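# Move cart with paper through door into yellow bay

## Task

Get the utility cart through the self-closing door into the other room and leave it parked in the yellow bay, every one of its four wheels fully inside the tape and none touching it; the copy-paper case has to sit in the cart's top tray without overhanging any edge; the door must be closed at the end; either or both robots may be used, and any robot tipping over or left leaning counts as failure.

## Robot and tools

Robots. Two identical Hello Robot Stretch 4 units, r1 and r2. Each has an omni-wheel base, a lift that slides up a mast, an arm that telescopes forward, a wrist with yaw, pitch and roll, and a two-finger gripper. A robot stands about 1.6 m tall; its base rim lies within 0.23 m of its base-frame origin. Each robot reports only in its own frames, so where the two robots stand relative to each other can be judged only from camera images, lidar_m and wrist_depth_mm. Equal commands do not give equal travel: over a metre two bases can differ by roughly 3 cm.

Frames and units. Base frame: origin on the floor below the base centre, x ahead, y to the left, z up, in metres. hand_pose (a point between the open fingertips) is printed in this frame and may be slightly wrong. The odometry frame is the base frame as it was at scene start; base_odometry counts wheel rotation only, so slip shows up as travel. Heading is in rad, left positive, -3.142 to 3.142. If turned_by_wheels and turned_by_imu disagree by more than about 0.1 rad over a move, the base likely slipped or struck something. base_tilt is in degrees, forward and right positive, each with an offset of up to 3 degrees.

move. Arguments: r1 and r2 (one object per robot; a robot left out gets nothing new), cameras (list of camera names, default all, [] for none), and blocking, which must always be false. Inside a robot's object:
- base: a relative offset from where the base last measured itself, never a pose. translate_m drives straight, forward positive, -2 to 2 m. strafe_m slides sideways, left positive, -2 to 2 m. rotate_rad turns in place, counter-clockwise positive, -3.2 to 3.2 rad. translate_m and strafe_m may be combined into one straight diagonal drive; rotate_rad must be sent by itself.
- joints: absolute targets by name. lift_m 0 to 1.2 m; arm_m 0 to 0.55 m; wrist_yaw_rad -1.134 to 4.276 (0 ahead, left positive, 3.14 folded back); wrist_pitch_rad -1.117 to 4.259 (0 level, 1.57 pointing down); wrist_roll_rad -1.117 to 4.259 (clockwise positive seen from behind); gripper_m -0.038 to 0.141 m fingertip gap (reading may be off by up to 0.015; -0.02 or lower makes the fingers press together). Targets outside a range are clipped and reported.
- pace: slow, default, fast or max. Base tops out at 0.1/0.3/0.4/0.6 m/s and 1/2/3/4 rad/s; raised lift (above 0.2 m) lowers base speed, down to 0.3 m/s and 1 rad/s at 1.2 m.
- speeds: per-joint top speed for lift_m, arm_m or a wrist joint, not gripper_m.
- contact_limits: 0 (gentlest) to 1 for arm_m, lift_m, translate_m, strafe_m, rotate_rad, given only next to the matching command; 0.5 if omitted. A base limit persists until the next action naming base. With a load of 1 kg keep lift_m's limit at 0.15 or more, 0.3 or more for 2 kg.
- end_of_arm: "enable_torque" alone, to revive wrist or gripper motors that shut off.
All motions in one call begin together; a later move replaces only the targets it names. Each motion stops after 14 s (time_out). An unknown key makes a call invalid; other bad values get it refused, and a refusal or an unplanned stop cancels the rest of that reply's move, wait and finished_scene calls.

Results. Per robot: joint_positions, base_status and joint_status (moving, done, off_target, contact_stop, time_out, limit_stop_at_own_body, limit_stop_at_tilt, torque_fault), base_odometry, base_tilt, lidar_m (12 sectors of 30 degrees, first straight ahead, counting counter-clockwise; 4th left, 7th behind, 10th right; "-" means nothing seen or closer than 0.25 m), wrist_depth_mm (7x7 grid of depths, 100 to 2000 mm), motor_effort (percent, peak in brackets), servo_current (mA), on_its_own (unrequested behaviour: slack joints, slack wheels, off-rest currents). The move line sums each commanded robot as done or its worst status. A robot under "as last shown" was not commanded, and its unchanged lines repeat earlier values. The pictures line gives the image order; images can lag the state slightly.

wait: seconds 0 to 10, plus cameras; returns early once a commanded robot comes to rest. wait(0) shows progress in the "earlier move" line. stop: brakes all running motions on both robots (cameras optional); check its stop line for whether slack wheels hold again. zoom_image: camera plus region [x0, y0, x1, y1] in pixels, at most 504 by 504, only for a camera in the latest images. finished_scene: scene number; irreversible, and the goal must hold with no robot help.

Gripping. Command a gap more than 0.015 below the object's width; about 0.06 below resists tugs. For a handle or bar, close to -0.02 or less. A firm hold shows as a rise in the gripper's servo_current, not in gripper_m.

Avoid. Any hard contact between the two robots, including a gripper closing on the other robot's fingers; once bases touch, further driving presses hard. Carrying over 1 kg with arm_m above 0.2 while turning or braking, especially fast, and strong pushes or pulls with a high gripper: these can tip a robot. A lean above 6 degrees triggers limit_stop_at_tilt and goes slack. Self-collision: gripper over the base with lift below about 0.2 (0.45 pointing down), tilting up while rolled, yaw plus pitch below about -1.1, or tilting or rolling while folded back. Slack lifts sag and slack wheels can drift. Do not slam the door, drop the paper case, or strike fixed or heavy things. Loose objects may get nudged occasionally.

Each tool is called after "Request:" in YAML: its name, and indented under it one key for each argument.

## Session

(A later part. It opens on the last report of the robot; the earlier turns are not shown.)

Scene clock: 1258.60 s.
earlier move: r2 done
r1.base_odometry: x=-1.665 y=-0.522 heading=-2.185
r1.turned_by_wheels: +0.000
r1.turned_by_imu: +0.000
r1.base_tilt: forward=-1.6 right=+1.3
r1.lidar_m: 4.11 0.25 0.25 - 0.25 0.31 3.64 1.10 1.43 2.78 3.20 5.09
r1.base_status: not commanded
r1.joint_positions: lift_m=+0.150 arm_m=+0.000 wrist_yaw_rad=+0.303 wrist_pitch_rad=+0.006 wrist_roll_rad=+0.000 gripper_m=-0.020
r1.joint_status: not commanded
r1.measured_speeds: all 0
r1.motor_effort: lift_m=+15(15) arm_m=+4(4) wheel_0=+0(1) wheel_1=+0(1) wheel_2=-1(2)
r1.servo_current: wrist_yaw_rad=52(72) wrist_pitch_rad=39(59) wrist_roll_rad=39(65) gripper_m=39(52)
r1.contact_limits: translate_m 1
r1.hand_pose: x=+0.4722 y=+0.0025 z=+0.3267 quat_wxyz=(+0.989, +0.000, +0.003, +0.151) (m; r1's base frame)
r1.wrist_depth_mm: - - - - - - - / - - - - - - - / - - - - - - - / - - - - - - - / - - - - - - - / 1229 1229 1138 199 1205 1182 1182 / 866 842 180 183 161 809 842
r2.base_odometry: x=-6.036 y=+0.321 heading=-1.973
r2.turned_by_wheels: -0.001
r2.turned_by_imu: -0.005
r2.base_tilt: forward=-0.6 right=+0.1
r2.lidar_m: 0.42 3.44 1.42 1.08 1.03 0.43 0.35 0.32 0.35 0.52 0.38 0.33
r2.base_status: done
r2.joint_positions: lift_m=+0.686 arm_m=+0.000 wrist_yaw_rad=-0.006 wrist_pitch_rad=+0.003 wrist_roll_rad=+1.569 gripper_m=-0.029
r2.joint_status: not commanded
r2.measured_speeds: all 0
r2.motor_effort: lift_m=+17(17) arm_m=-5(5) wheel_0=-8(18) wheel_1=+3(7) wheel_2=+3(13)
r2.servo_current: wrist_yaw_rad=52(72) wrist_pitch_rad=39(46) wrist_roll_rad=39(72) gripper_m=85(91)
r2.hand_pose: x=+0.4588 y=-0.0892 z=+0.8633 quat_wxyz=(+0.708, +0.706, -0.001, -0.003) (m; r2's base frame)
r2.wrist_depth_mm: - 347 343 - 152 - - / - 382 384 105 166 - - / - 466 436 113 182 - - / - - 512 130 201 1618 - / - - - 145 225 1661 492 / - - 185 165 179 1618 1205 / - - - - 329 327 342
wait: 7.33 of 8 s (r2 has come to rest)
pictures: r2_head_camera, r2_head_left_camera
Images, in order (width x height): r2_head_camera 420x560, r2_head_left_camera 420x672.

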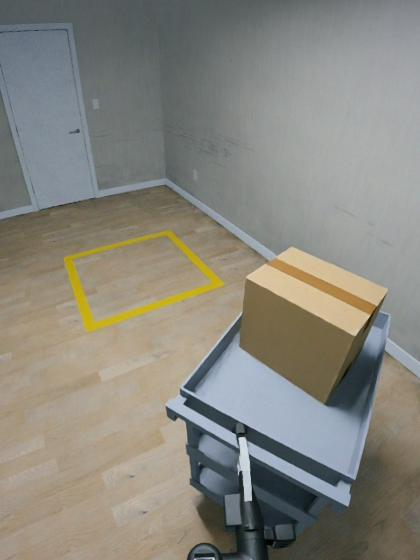

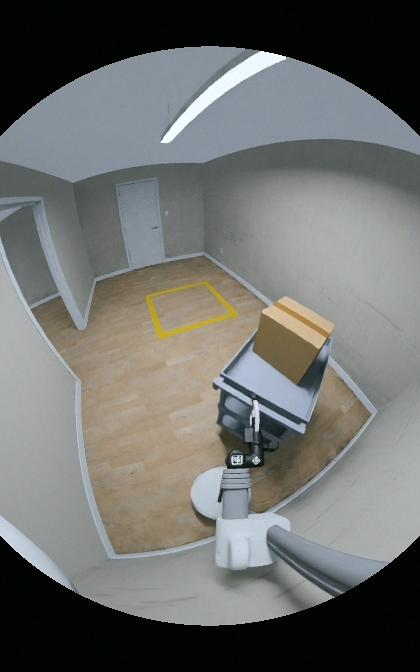

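Request:
move:
  blocking: false
  r2: {"base":{"translate_m":0.15,"strafe_m":-0.4},"pace":"slow"}
  cameras: []

Request:
wait:
  seconds: 6
  cameras: []

Request:
move:
  blocking: false
  r2: {"base":{"rotate_rad":0.45},"pace":"slow"}
  cameras: []

Request:
wait:
  seconds: 2.5
  cameras: ["r2_head_camera","r2_head_left_camera"]

Scene clock: 1285.47 s.
move: r2 moving
r1: as last shown
r1.turned_by_imu: -0.002
r1.lidar_m: 4.11 0.25 0.25 - 0.25 0.30 3.63 1.12 1.37 2.76 3.19 5.09
r1.motor_effort: lift_m=+15(15) arm_m=+4(4) wheel_0=-1(1) wheel_1=+0(0) wheel_2=-1(2)
r1.servo_current: wrist_yaw_rad=46(72) wrist_pitch_rad=46(52) wrist_roll_rad=39(59) gripper_m=46(46)
r1.contact_limits: translate_m 1
r1.wrist_depth_mm: - - - - - - - / - - - - - - - / - - - - - - - / - - - - - - - / - - - - - - - / 1205 1205 1118 198 1205 1205 1182 / 878 831 180 183 161 820 842
r2.base_odometry: x=-6.048 y=+0.322 heading=-1.973
r2.turned_by_wheels: +0.000
r2.turned_by_imu: +0.003
r2.base_tilt: forward=-0.7 right=+0.0
r2.lidar_m: 0.43 3.52 1.44 1.08 1.06 0.47 0.35 0.31 0.34 0.50 0.37 0.36
r2.base_status: translate_m moving; strafe_m moving
r2.joint_positions: lift_m=+0.686 arm_m=+0.000 wrist_yaw_rad=-0.004 wrist_pitch_rad=+0.003 wrist_roll_rad=+1.569 gripper_m=-0.029
r2.joint_status: not commanded
r2.measured_speeds: translate_m=+0.018 strafe_m=-0.046 rotate_rad=+0.000 lift_m=+0.000 arm_m=+0.000 wrist_yaw_rad=+0.015 wrist_pitch_rad=+0.000 wrist_roll_rad=+0.000
r2.motor_effort: lift_m=+17(17) arm_m=-4(5) wheel_0=+12(13) wheel_1=-4(7) wheel_2=-11(12)
r2.servo_current: wrist_yaw_rad=46(59) wrist_pitch_rad=39(46) wrist_roll_rad=46(46) gripper_m=85(91)
r2.hand_pose: x=+0.4589 y=-0.0886 z=+0.8633 quat_wxyz=(+0.708, +0.706, +0.000, -0.003) (m; r2's base frame)
r2.wrist_depth_mm: - 342 338 - 148 - - / - 379 384 102 162 - - / - 449 439 109 178 - - / - - 508 125 198 - - / - - - 140 221 1618 492 / - - 187 156 177 1618 1205 / - - - - 329 327 343
pictures: none
No camera images: "cameras" was empty.

Scene clock: 1290.50 s.
earlier move: r2 done
r1.base_odometry: x=-1.665 y=-0.522 heading=-2.185
r1.turned_by_wheels: +0.000
r1.turned_by_imu: +0.000
r1.base_tilt: forward=-1.6 right=+1.3
r1.lidar_m: 4.11 0.25 0.25 - 0.25 0.29 3.64 1.11 1.39 2.74 3.17 5.08
r1.base_status: not commanded
r1.joint_positions: lift_m=+0.150 arm_m=+0.000 wrist_yaw_rad=+0.303 wrist_pitch_rad=+0.006 wrist_roll_rad=+0.000 gripper_m=-0.020
r1.joint_status: not commanded
r1.measured_speeds: all 0
r1.motor_effort: lift_m=+15(15) arm_m=+4(4) wheel_0=-1(1) wheel_1=+1(1) wheel_2=-1(2)
r1.servo_current: wrist_yaw_rad=52(72) wrist_pitch_rad=59(59) wrist_roll_rad=33(72) gripper_m=39(52)
r1.contact_limits: translate_m 1
r1.hand_pose: x=+0.4722 y=+0.0025 z=+0.3267 quat_wxyz=(+0.989, +0.000, +0.003, +0.151) (m; r1's base frame)
r1.wrist_depth_mm: - - - - - - - / - - - - - - - / - - - - - - - / - - - - - - - / - - - - - - - / 1229 1255 1118 199 1205 1182 1160 / 878 842 180 183 162 820 842
r2.base_odometry: x=-6.462 y=+0.340 heading=-1.973
r2.turned_by_wheels: +0.000
r2.turned_by_imu: +0.002
r2.base_tilt: forward=-0.7 right=+0.1
r2.lidar_m: 0.42 4.43 2.00 1.51 0.97 0.39 0.30 0.27 0.31 0.42 0.47 0.41
r2.base_status: done
r2.joint_positions: lift_m=+0.686 arm_m=+0.000 wrist_yaw_rad=+0.001 wrist_pitch_rad=+0.003 wrist_roll_rad=+1.569 gripper_m=-0.029
r2.joint_status: not commanded
r2.measured_speeds: all 0
r2.motor_effort: lift_m=+17(17) arm_m=+0(5) wheel_0=+6(16) wheel_1=-4(8) wheel_2=-9(13)
r2.servo_current: wrist_yaw_rad=39(65) wrist_pitch_rad=39(52) wrist_roll_rad=46(65) gripper_m=91(98)
r2.hand_pose: x=+0.4593 y=-0.0873 z=+0.8633 quat_wxyz=(+0.708, +0.706, +0.001, -0.001) (m; r2's base frame)
r2.wrist_depth_mm: - 379 449 138 194 - - / - 394 397 144 202 768 - / - 424 424 150 209 - - / - 469 459 156 217 - - / - - 496 163 227 - - / - - 186 168 178 1618 500 / - - - - - 1499 1205
wait: 5.03 of 6 s (r2 has come to rest)
pictures: none
No camera images: "cameras" was empty.

Scene clock: 1291.00 s.
move: r2 moving
r1: as last shown
r1.lidar_m: 4.10 0.25 0.25 - 0.25 0.31 3.64 1.10 1.39 2.75 3.20 5.11
r1.motor_effort: lift_m=+15(15) arm_m=+4(4) wheel_0=-1(1) wheel_1=+0(0) wheel_2=-1(2)
r1.servo_current: wrist_yaw_rad=59(59) wrist_pitch_rad=46(52) wrist_roll_rad=59(59) gripper_m=46(46)
r1.contact_limits: translate_m 1
r1.wrist_depth_mm: - - - - - - - / - - - - - - - / - - - - - - - / - - - - - - - / - - - - - - - / 1229 1229 1138 198 1229 1205 1182 / 891 842 180 183 161 820 854
r2.base_odometry: x=-6.462 y=+0.340 heading=-1.849
r2.turned_by_wheels: +0.124
r2.turned_by_imu: +0.120
r2.base_tilt: forward=-0.7 right=+0.1
r2.lidar_m: 0.42 3.50 1.84 1.48 0.72 0.37 0.29 0.27 0.31 0.52 0.43 0.39
r2.base_status: rotate_rad moving
r2.joint_positions: lift_m=+0.686 arm_m=+0.000 wrist_yaw_rad=-0.011 wrist_pitch_rad=+0.003 wrist_roll_rad=+1.569 gripper_m=-0.029
r2.joint_status: not commanded
r2.measured_speeds: translate_m=+0.000 strafe_m=-0.001 rotate_rad=+0.487 lift_m=+0.000 arm_m=+0.000 wrist_yaw_rad=-0.001 wrist_pitch_rad=+0.000 wrist_roll_rad=+0.000
r2.motor_effort: lift_m=+17(17) arm_m=-1(1) wheel_0=-12(15) wheel_1=-10(10) wheel_2=-15(17)
r2.servo_current: wrist_yaw_rad=65(65) wrist_pitch_rad=33(46) wrist_roll_rad=39(52) gripper_m=85(91)
r2.hand_pose: x=+0.4583 y=-0.0906 z=+0.8633 quat_wxyz=(+0.708, +0.706, -0.003, -0.005) (m; r2's base frame)
r2.wrist_depth_mm: - 368 364 - 182 - - / - 392 397 134 192 - - / - 436 430 143 205 - - / - - 469 151 217 - - / - - - 159 228 1708 - / - - 184 169 178 1618 477 / - - - - 257 1576 1205
pictures: none
No camera images: "cameras" was empty.

Scene clock: 1292.13 s.
earlier move: r2 done
r1.base_odometry: x=-1.665 y=-0.522 heading=-2.185
r1.turned_by_wheels: +0.000
r1.turned_by_imu: +0.000
r1.base_tilt: forward=-1.6 right=+1.2
r1.lidar_m: 4.12 0.25 0.25 - 0.25 0.29 3.63 1.13 1.39 2.75 3.19 5.09
r1.base_status: not commanded
r1.joint_positions: lift_m=+0.150 arm_m=+0.000 wrist_yaw_rad=+0.303 wrist_pitch_rad=+0.006 wrist_roll_rad=+0.000 gripper_m=-0.020
r1.joint_status: not commanded
r1.measured_speeds: all 0
r1.motor_effort: lift_m=+15(15) arm_m=+3(4) wheel_0=-1(1) wheel_1=+0(1) wheel_2=-2(2)
r1.servo_current: wrist_yaw_rad=46(72) wrist_pitch_rad=46(59) wrist_roll_rad=46(65) gripper_m=33(52)
r1.contact_limits: translate_m 1
r1.hand_pose: x=+0.4722 y=+0.0025 z=+0.3267 quat_wxyz=(+0.989, +0.000, +0.003, +0.151) (m; r1's base frame)
r1.wrist_depth_mm: - - - - - - - / - - - - - - - / - - - - - - - / - - - - - - - / - - - - - - - / 1255 1205 1138 199 1205 1205 1182 / 878 831 180 183 162 809 854
r2.base_odometry: x=-6.462 y=+0.340 heading=-1.524
r2.turned_by_wheels: +0.325
r2.turned_by_imu: +0.315
r2.base_tilt: forward=-0.7 right=+0.1
r2.lidar_m: 0.45 2.14 1.56 1.28 0.43 0.28 0.27 0.29 0.41 1.04 0.28 0.28
r2.base_status: done
r2.joint_positions: lift_m=+0.686 arm_m=+0.000 wrist_yaw_rad=-0.003 wrist_pitch_rad=+0.003 wrist_roll_rad=+1.569 gripper_m=-0.029
r2.joint_status: not commanded
r2.measured_speeds: all 0
r2.motor_effort: lift_m=+17(18) arm_m=-4(4) wheel_0=-5(17) wheel_1=-6(10) wheel_2=-4(17)
r2.servo_current: wrist_yaw_rad=33(78) wrist_pitch_rad=39(46) wrist_roll_rad=46(59) gripper_m=91(91)
r2.hand_pose: x=+0.4590 y=-0.0883 z=+0.8633 quat_wxyz=(+0.708, +0.706, +0.000, -0.002) (m; r2's base frame)
r2.wrist_depth_mm: - 351 - - - - - / - 430 415 - - - - / - - - - - - 488 / - - - - - 1430 469 / - - - - 221 1576 1205 / - - 186 131 175 345 351 / - - - - - 1661 1205
wait: 1.13 of 2.5 s (r2 has come to rest)
pictures: r2_head_camera, r2_head_left_camera
Images, in order (width x height): r2_head_camera 420x560, r2_head_left_camera 420x672.

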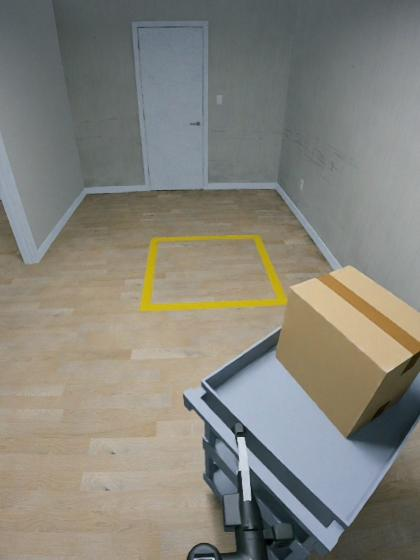

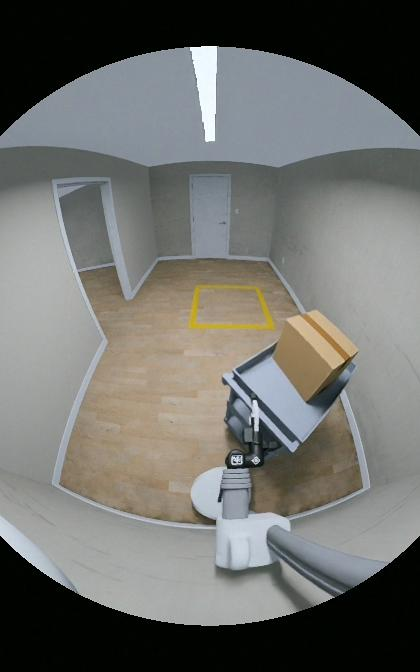

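Request:
move:
  blocking: false
  r2: {"base":{"translate_m":0.1,"strafe_m":0.12},"pace":"slow"}
  cameras: []

Request:
wait:
  seconds: 4
  cameras: []

Request:
move:
  blocking: false
  r2: {"base":{"rotate_rad":-0.6},"pace":"slow"}
  cameras: []

Request:
wait:
  seconds: 3
  cameras: []

Request:
move:
  blocking: false
  r2: {"base":{"translate_m":0.2,"strafe_m":0.5},"pace":"slow"}
  cameras: []

Request:
wait:
  seconds: 7
  cameras: ["r2_head_left_camera"]

Scene clock: 1307.47 s.
move: r2 moving
r1: as last shown
r1.turned_by_imu: -0.001
r1.base_tilt: forward=-1.6 right=+1.3
r1.lidar_m: 4.11 0.25 0.25 - 0.25 0.29 3.65 1.13 1.41 2.77 3.19 5.10
r1.motor_effort: lift_m=+15(15) arm_m=+4(4) wheel_0=+0(1) wheel_1=+0(1) wheel_2=-1(2)
r1.servo_current: wrist_yaw_rad=59(78) wrist_pitch_rad=46(52) wrist_roll_rad=46(59) gripper_m=46(52)
r1.contact_limits: translate_m 1
r1.wrist_depth_mm: - - - - - - - / - - - - - - - / - - - - - - - / - - - - - - - / - - - - - - - / 1205 1229 1138 199 1229 1205 1205 / 878 854 180 183 162 820 866
r2.base_odometry: x=-6.452 y=+0.333 heading=-1.526
r2.turned_by_wheels: -0.001
r2.turned_by_imu: +0.001
r2.base_tilt: forward=-0.7 right=+0.1
r2.lidar_m: 0.45 2.09 1.51 1.34 0.43 0.29 0.28 0.29 0.42 1.05 0.27 0.31
r2.base_status: translate_m moving; strafe_m moving
r2.joint_positions: lift_m=+0.686 arm_m=+0.000 wrist_yaw_rad=-0.005 wrist_pitch_rad=+0.003 wrist_roll_rad=+1.569 gripper_m=-0.029
r2.joint_status: not commanded
r2.measured_speeds: translate_m=+0.031 strafe_m=+0.038 rotate_rad=+0.002 lift_m=+0.000 arm_m=+0.000 wrist_yaw_rad=+0.000 wrist_pitch_rad=+0.000 wrist_roll_rad=+0.000
r2.motor_effort: lift_m=+17(17) arm_m=-4(4) wheel_0=-7(11) wheel_1=+5(8) wheel_2=-11(12)
r2.servo_current: wrist_yaw_rad=52(59) wrist_pitch_rad=39(46) wrist_roll_rad=39(59) gripper_m=85(85)
r2.hand_pose: x=+0.4589 y=-0.0888 z=+0.8633 quat_wxyz=(+0.708, +0.706, -0.001, -0.003) (m; r2's base frame)
r2.wrist_depth_mm: - 349 - - - - - / - 427 415 - - - - / - - - - - - 492 / - - - - - 1397 462 / - - - - 221 1576 1182 / - - 186 131 176 347 351 / - - - - - 1618 1205
pictures: none
No camera images: "cameras" was empty.

Scene clock: 1309.80 s.
earlier move: r2 done
r1.base_odometry: x=-1.665 y=-0.522 heading=-2.185
r1.turned_by_wheels: +0.000
r1.turned_by_imu: +0.000
r1.base_tilt: forward=-1.6 right=+1.3
r1.lidar_m: 4.10 0.26 0.25 - 0.25 0.29 3.63 1.13 1.41 2.75 3.19 5.10
r1.base_status: not commanded
r1.joint_positions: lift_m=+0.150 arm_m=+0.000 wrist_yaw_rad=+0.303 wrist_pitch_rad=+0.006 wrist_roll_rad=+0.000 gripper_m=-0.020
r1.joint_status: not commanded
r1.measured_speeds: all 0
r1.motor_effort: lift_m=+15(15) arm_m=+4(4) wheel_0=+0(1) wheel_1=+0(1) wheel_2=-2(2)
r1.servo_current: wrist_yaw_rad=59(78) wrist_pitch_rad=52(59) wrist_roll_rad=52(65) gripper_m=46(52)
r1.contact_limits: translate_m 1
r1.hand_pose: x=+0.4722 y=+0.0025 z=+0.3267 quat_wxyz=(+0.989, +0.000, +0.003, +0.151) (m; r1's base frame)
r1.wrist_depth_mm: - - - - - - - / - - - - - - - / - - - - - - - / - - - - - - - / - - - - - - - / 1229 1205 1138 199 1182 1205 1182 / 866 831 180 183 161 809 854
r2.base_odometry: x=-6.338 y=+0.246 heading=-1.526
r2.turned_by_wheels: -0.001
r2.turned_by_imu: -0.001
r2.base_tilt: forward=-0.6 right=+0.1
r2.lidar_m: 0.47 2.01 1.43 1.33 0.60 0.40 0.36 0.40 0.53 1.42 0.29 0.31
r2.base_status: done
r2.joint_positions: lift_m=+0.686 arm_m=+0.000 wrist_yaw_rad=-0.018 wrist_pitch_rad=+0.003 wrist_roll_rad=+1.569 gripper_m=-0.029
r2.joint_status: not commanded
r2.measured_speeds: all 0
r2.motor_effort: lift_m=+17(17) arm_m=-4(4) wheel_0=-10(16) wheel_1=+0(10) wheel_2=-12(17)
r2.servo_current: wrist_yaw_rad=104(111) wrist_pitch_rad=39(52) wrist_roll_rad=46(59) gripper_m=85(91)
r2.hand_pose: x=+0.4577 y=-0.0926 z=+0.8633 quat_wxyz=(+0.708, +0.706, -0.005, -0.008) (m; r2's base frame)
r2.wrist_depth_mm: - - - - - - - / - - - - - - - / - - - - - - - / - - - - - - 427 / - - - - - 1366 1182 / - - - - 159 355 1098 / - - - - - 1576 1182
wait: 2.33 of 4 s (r2 has come to rest)
pictures: none
No camera images: "cameras" was empty.

Scene clock: 1310.30 s.
move: r2 moving
r1: as last shown
r1.lidar_m: 4.09 0.26 0.25 - 0.25 0.33 3.64 1.12 1.39 2.73 3.21 5.12
r1.motor_effort: lift_m=+15(15) arm_m=+3(4) wheel_0=-1(1) wheel_1=+0(1) wheel_2=-2(2)
r1.servo_current: wrist_yaw_rad=46(65) wrist_pitch_rad=46(52) wrist_roll_rad=39(59) gripper_m=39(46)
r1.contact_limits: translate_m 1
r1.wrist_depth_mm: - - - - - - - / - - - - - - - / - - - - - - - / - - - - - - - / - - - - - - - / 1229 1205 1160 200 1205 1182 1182 / 866 820 180 183 162 820 854
r2.base_odometry: x=-6.338 y=+0.246 heading=-1.648
r2.turned_by_wheels: -0.122
r2.turned_by_imu: -0.117
r2.base_tilt: forward=-0.7 right=+0.0
r2.lidar_m: 0.42 2.83 1.48 1.33 0.67 0.44 0.39 0.39 0.48 1.00 0.30 0.32
r2.base_status: rotate_rad moving
r2.joint_positions: lift_m=+0.686 arm_m=+0.000 wrist_yaw_rad=+0.008 wrist_pitch_rad=+0.003 wrist_roll_rad=+1.569 gripper_m=-0.029
r2.joint_status: not commanded
r2.measured_speeds: translate_m=+0.000 strafe_m=+0.000 rotate_rad=-0.481 lift_m=+0.000 arm_m=+0.000 wrist_yaw_rad=+0.091 wrist_pitch_rad=+0.000 wrist_roll_rad=+0.000
r2.motor_effort: lift_m=+17(17) arm_m=-3(4) wheel_0=+16(17) wheel_1=+9(9) wheel_2=+10(10)
r2.servo_current: wrist_yaw_rad=65(104) wrist_pitch_rad=39(46) wrist_roll_rad=52(65) gripper_m=78(91)
r2.hand_pose: x=+0.4600 y=-0.0852 z=+0.8633 quat_wxyz=(+0.708, +0.706, +0.004, +0.002) (m; r2's base frame)
r2.wrist_depth_mm: - - - - - - - / - - - - - - - / - - - - - - - / - - - - - - 445 / - - - - - 1499 1182 / - - - - 161 347 1060 / - - - - - 1464 1205
pictures: none
No camera images: "cameras" was empty.

Scene clock: 1311.73 s.
earlier move: r2 done
r1.base_odometry: x=-1.665 y=-0.522 heading=-2.185
r1.turned_by_wheels: +0.000
r1.turned_by_imu: +0.000
r1.base_tilt: forward=-1.5 right=+1.2
r1.lidar_m: 4.11 0.25 0.25 - 0.25 0.30 3.63 1.13 1.41 2.75 3.19 5.09
r1.base_status: not commanded
r1.joint_positions: lift_m=+0.150 arm_m=+0.000 wrist_yaw_rad=+0.303 wrist_pitch_rad=+0.006 wrist_roll_rad=+0.000 gripper_m=-0.020
r1.joint_status: not commanded
r1.measured_speeds: all 0
r1.motor_effort: lift_m=+15(15) arm_m=+4(4) wheel_0=+0(1) wheel_1=+0(1) wheel_2=-1(2)
r1.servo_current: wrist_yaw_rad=52(65) wrist_pitch_rad=46(52) wrist_roll_rad=33(59) gripper_m=39(52)
r1.contact_limits: translate_m 1
r1.hand_pose: x=+0.4722 y=+0.0025 z=+0.3267 quat_wxyz=(+0.989, +0.000, +0.003, +0.151) (m; r1's base frame)
r1.wrist_depth_mm: - - - - - - - / - - - - - - - / - - - - - - - / - - - - - - - / - - - - - - - / 1229 1229 1118 199 1229 1182 1160 / 878 831 180 183 161 820 854
r2.base_odometry: x=-6.338 y=+0.246 heading=-2.125
r2.turned_by_wheels: -0.477
r2.turned_by_imu: -0.466
r2.base_tilt: forward=-0.7 right=+0.1
r2.lidar_m: 0.38 4.15 2.84 1.47 1.36 0.65 0.43 0.37 0.38 0.50 1.15 0.43
r2.base_status: done
r2.joint_positions: lift_m=+0.686 arm_m=+0.000 wrist_yaw_rad=+0.003 wrist_pitch_rad=+0.003 wrist_roll_rad=+1.569 gripper_m=-0.029
r2.joint_status: not commanded
r2.measured_speeds: all 0
r2.motor_effort: lift_m=+17(17) arm_m=-4(5) wheel_0=+4(26) wheel_1=+3(13) wheel_2=+5(16)
r2.servo_current: wrist_yaw_rad=46(143) wrist_pitch_rad=46(46) wrist_roll_rad=39(65) gripper_m=85(91)
r2.hand_pose: x=+0.4596 y=-0.0866 z=+0.8633 quat_wxyz=(+0.708, +0.706, +0.002, +0.000) (m; r2's base frame)
r2.wrist_depth_mm: - - - 148 202 - - / - 399 402 152 210 788 - / - 427 427 156 216 - - / - 462 455 161 221 - - / - - 492 167 229 - - / - - 185 171 179 1576 492 / - - - - - 1464 1182
wait: 1.43 of 3 s (r2 has come to rest)
pictures: none
No camera images: "cameras" was empty.

Scene clock: 1312.23 s.
move: r2 moving
r1: as last shown
r1.base_tilt: forward=-1.6 right=+1.3
r1.lidar_m: 4.14 0.26 0.25 - 0.25 0.32 3.62 1.14 1.41 2.76 3.18 5.09
r1.motor_effort: lift_m=+15(15) arm_m=+4(4) wheel_0=-1(1) wheel_1=+0(1) wheel_2=-1(2)
r1.servo_current: wrist_yaw_rad=39(78) wrist_pitch_rad=46(52) wrist_roll_rad=59(72) gripper_m=46(46)
r1.contact_limits: translate_m 1
r1.wrist_depth_mm: - - - - - - - / - - - - - - - / - - - - - - - / - - - - - - - / - - - - - - - / 1205 1205 1118 199 1205 1205 1182 / 866 831 180 184 161 809 854
r2.base_odometry: x=-6.330 y=+0.236 heading=-2.126
r2.turned_by_wheels: -0.001
r2.turned_by_imu: -0.001
r2.base_tilt: forward=-0.7 right=+0.1
r2.lidar_m: 0.41 4.12 2.84 1.46 1.34 0.65 0.42 0.39 0.41 0.53 1.19 0.42
r2.base_status: translate_m moving; strafe_m moving
r2.joint_positions: lift_m=+0.686 arm_m=+0.000 wrist_yaw_rad=-0.001 wrist_pitch_rad=+0.003 wrist_roll_rad=+1.569 gripper_m=-0.029
r2.joint_status: not commanded
r2.measured_speeds: translate_m=+0.019 strafe_m=+0.046 rotate_rad=-0.001 lift_m=+0.000 arm_m=+0.000 wrist_yaw_rad=-0.015 wrist_pitch_rad=+0.000 wrist_roll_rad=+0.000
r2.motor_effort: lift_m=+17(17) arm_m=-4(5) wheel_0=-10(10) wheel_1=+9(9) wheel_2=-7(8)
r2.servo_current: wrist_yaw_rad=39(59) wrist_pitch_rad=46(46) wrist_roll_rad=52(59) gripper_m=91(91)
r2.hand_pose: x=+0.4593 y=-0.0876 z=+0.8633 quat_wxyz=(+0.708, +0.706, +0.001, -0.001) (m; r2's base frame)
r2.wrist_depth_mm: - - - 148 205 - - / - 404 404 153 211 768 - / - 430 427 158 216 - - / - 462 455 162 222 - - / - - 488 167 230 - - / - - 185 172 180 1618 496 / - - - - - 1499 1205
pictures: none
No camera images: "cameras" was empty.

Scene clock: 1318.40 s.
earlier move: r2 done
r1.base_odometry: x=-1.665 y=-0.522 heading=-2.185
r1.turned_by_wheels: +0.000
r1.turned_by_imu: +0.000
r1.base_tilt: forward=-1.6 right=+1.3
r1.lidar_m: 4.14 0.26 0.25 - 0.25 0.30 3.65 1.10 1.39 2.76 3.18 5.08
r1.base_status: not commanded
r1.joint_positions: lift_m=+0.150 arm_m=+0.000 wrist_yaw_rad=+0.303 wrist_pitch_rad=+0.006 wrist_roll_rad=+0.000 gripper_m=-0.020
r1.joint_status: not commanded
r1.measured_speeds: all 0
r1.motor_effort: lift_m=+15(15) arm_m=+3(4) wheel_0=-1(1) wheel_1=+0(1) wheel_2=-1(2)
r1.servo_current: wrist_yaw_rad=39(78) wrist_pitch_rad=52(59) wrist_roll_rad=52(72) gripper_m=46(52)
r1.contact_limits: translate_m 1
r1.hand_pose: x=+0.4722 y=+0.0025 z=+0.3267 quat_wxyz=(+0.989, +0.000, +0.003, +0.151) (m; r1's base frame)
r1.wrist_depth_mm: - - - - - - - / - - - - - - - / - - - - - - - / - - - - - - - / - - - - - - - / 1255 1205 1138 199 1229 1205 1182 / 878 831 180 183 161 820 854
r2.base_odometry: x=-6.019 y=-0.187 heading=-2.126
r2.turned_by_wheels: +0.000
r2.turned_by_imu: -0.003
r2.base_tilt: forward=-0.7 right=+0.1
r2.lidar_m: 0.46 3.87 2.32 1.16 1.06 1.08 0.93 0.81 0.84 1.11 0.30 0.33
r2.base_status: done
r2.joint_positions: lift_m=+0.686 arm_m=+0.000 wrist_yaw_rad=-0.008 wrist_pitch_rad=+0.003 wrist_roll_rad=+1.569 gripper_m=-0.029
r2.joint_status: not commanded
r2.measured_speeds: all 0
r2.motor_effort: lift_m=+17(17) arm_m=-4(5) wheel_0=-11(19) wheel_1=+3(10) wheel_2=-8(13)
r2.servo_current: wrist_yaw_rad=46(72) wrist_pitch_rad=46(52) wrist_roll_rad=39(59) gripper_m=91(91)
r2.hand_pose: x=+0.4586 y=-0.0897 z=+0.8633 quat_wxyz=(+0.708, +0.706, -0.002, -0.004) (m; r2's base frame)
r2.wrist_depth_mm: - 359 - - - - - / - 407 - - - - - / - - - - - - 469 / - - - - - - 455 / - - - - - 1576 1182 / - - 185 126 167 351 1118 / - - - - - 1576 1182
wait: 6.17 of 7 s (r2 has come to rest)
pictures: r2_head_left_camera
Images, in order (width x height): r2_head_left_camera 420x672.

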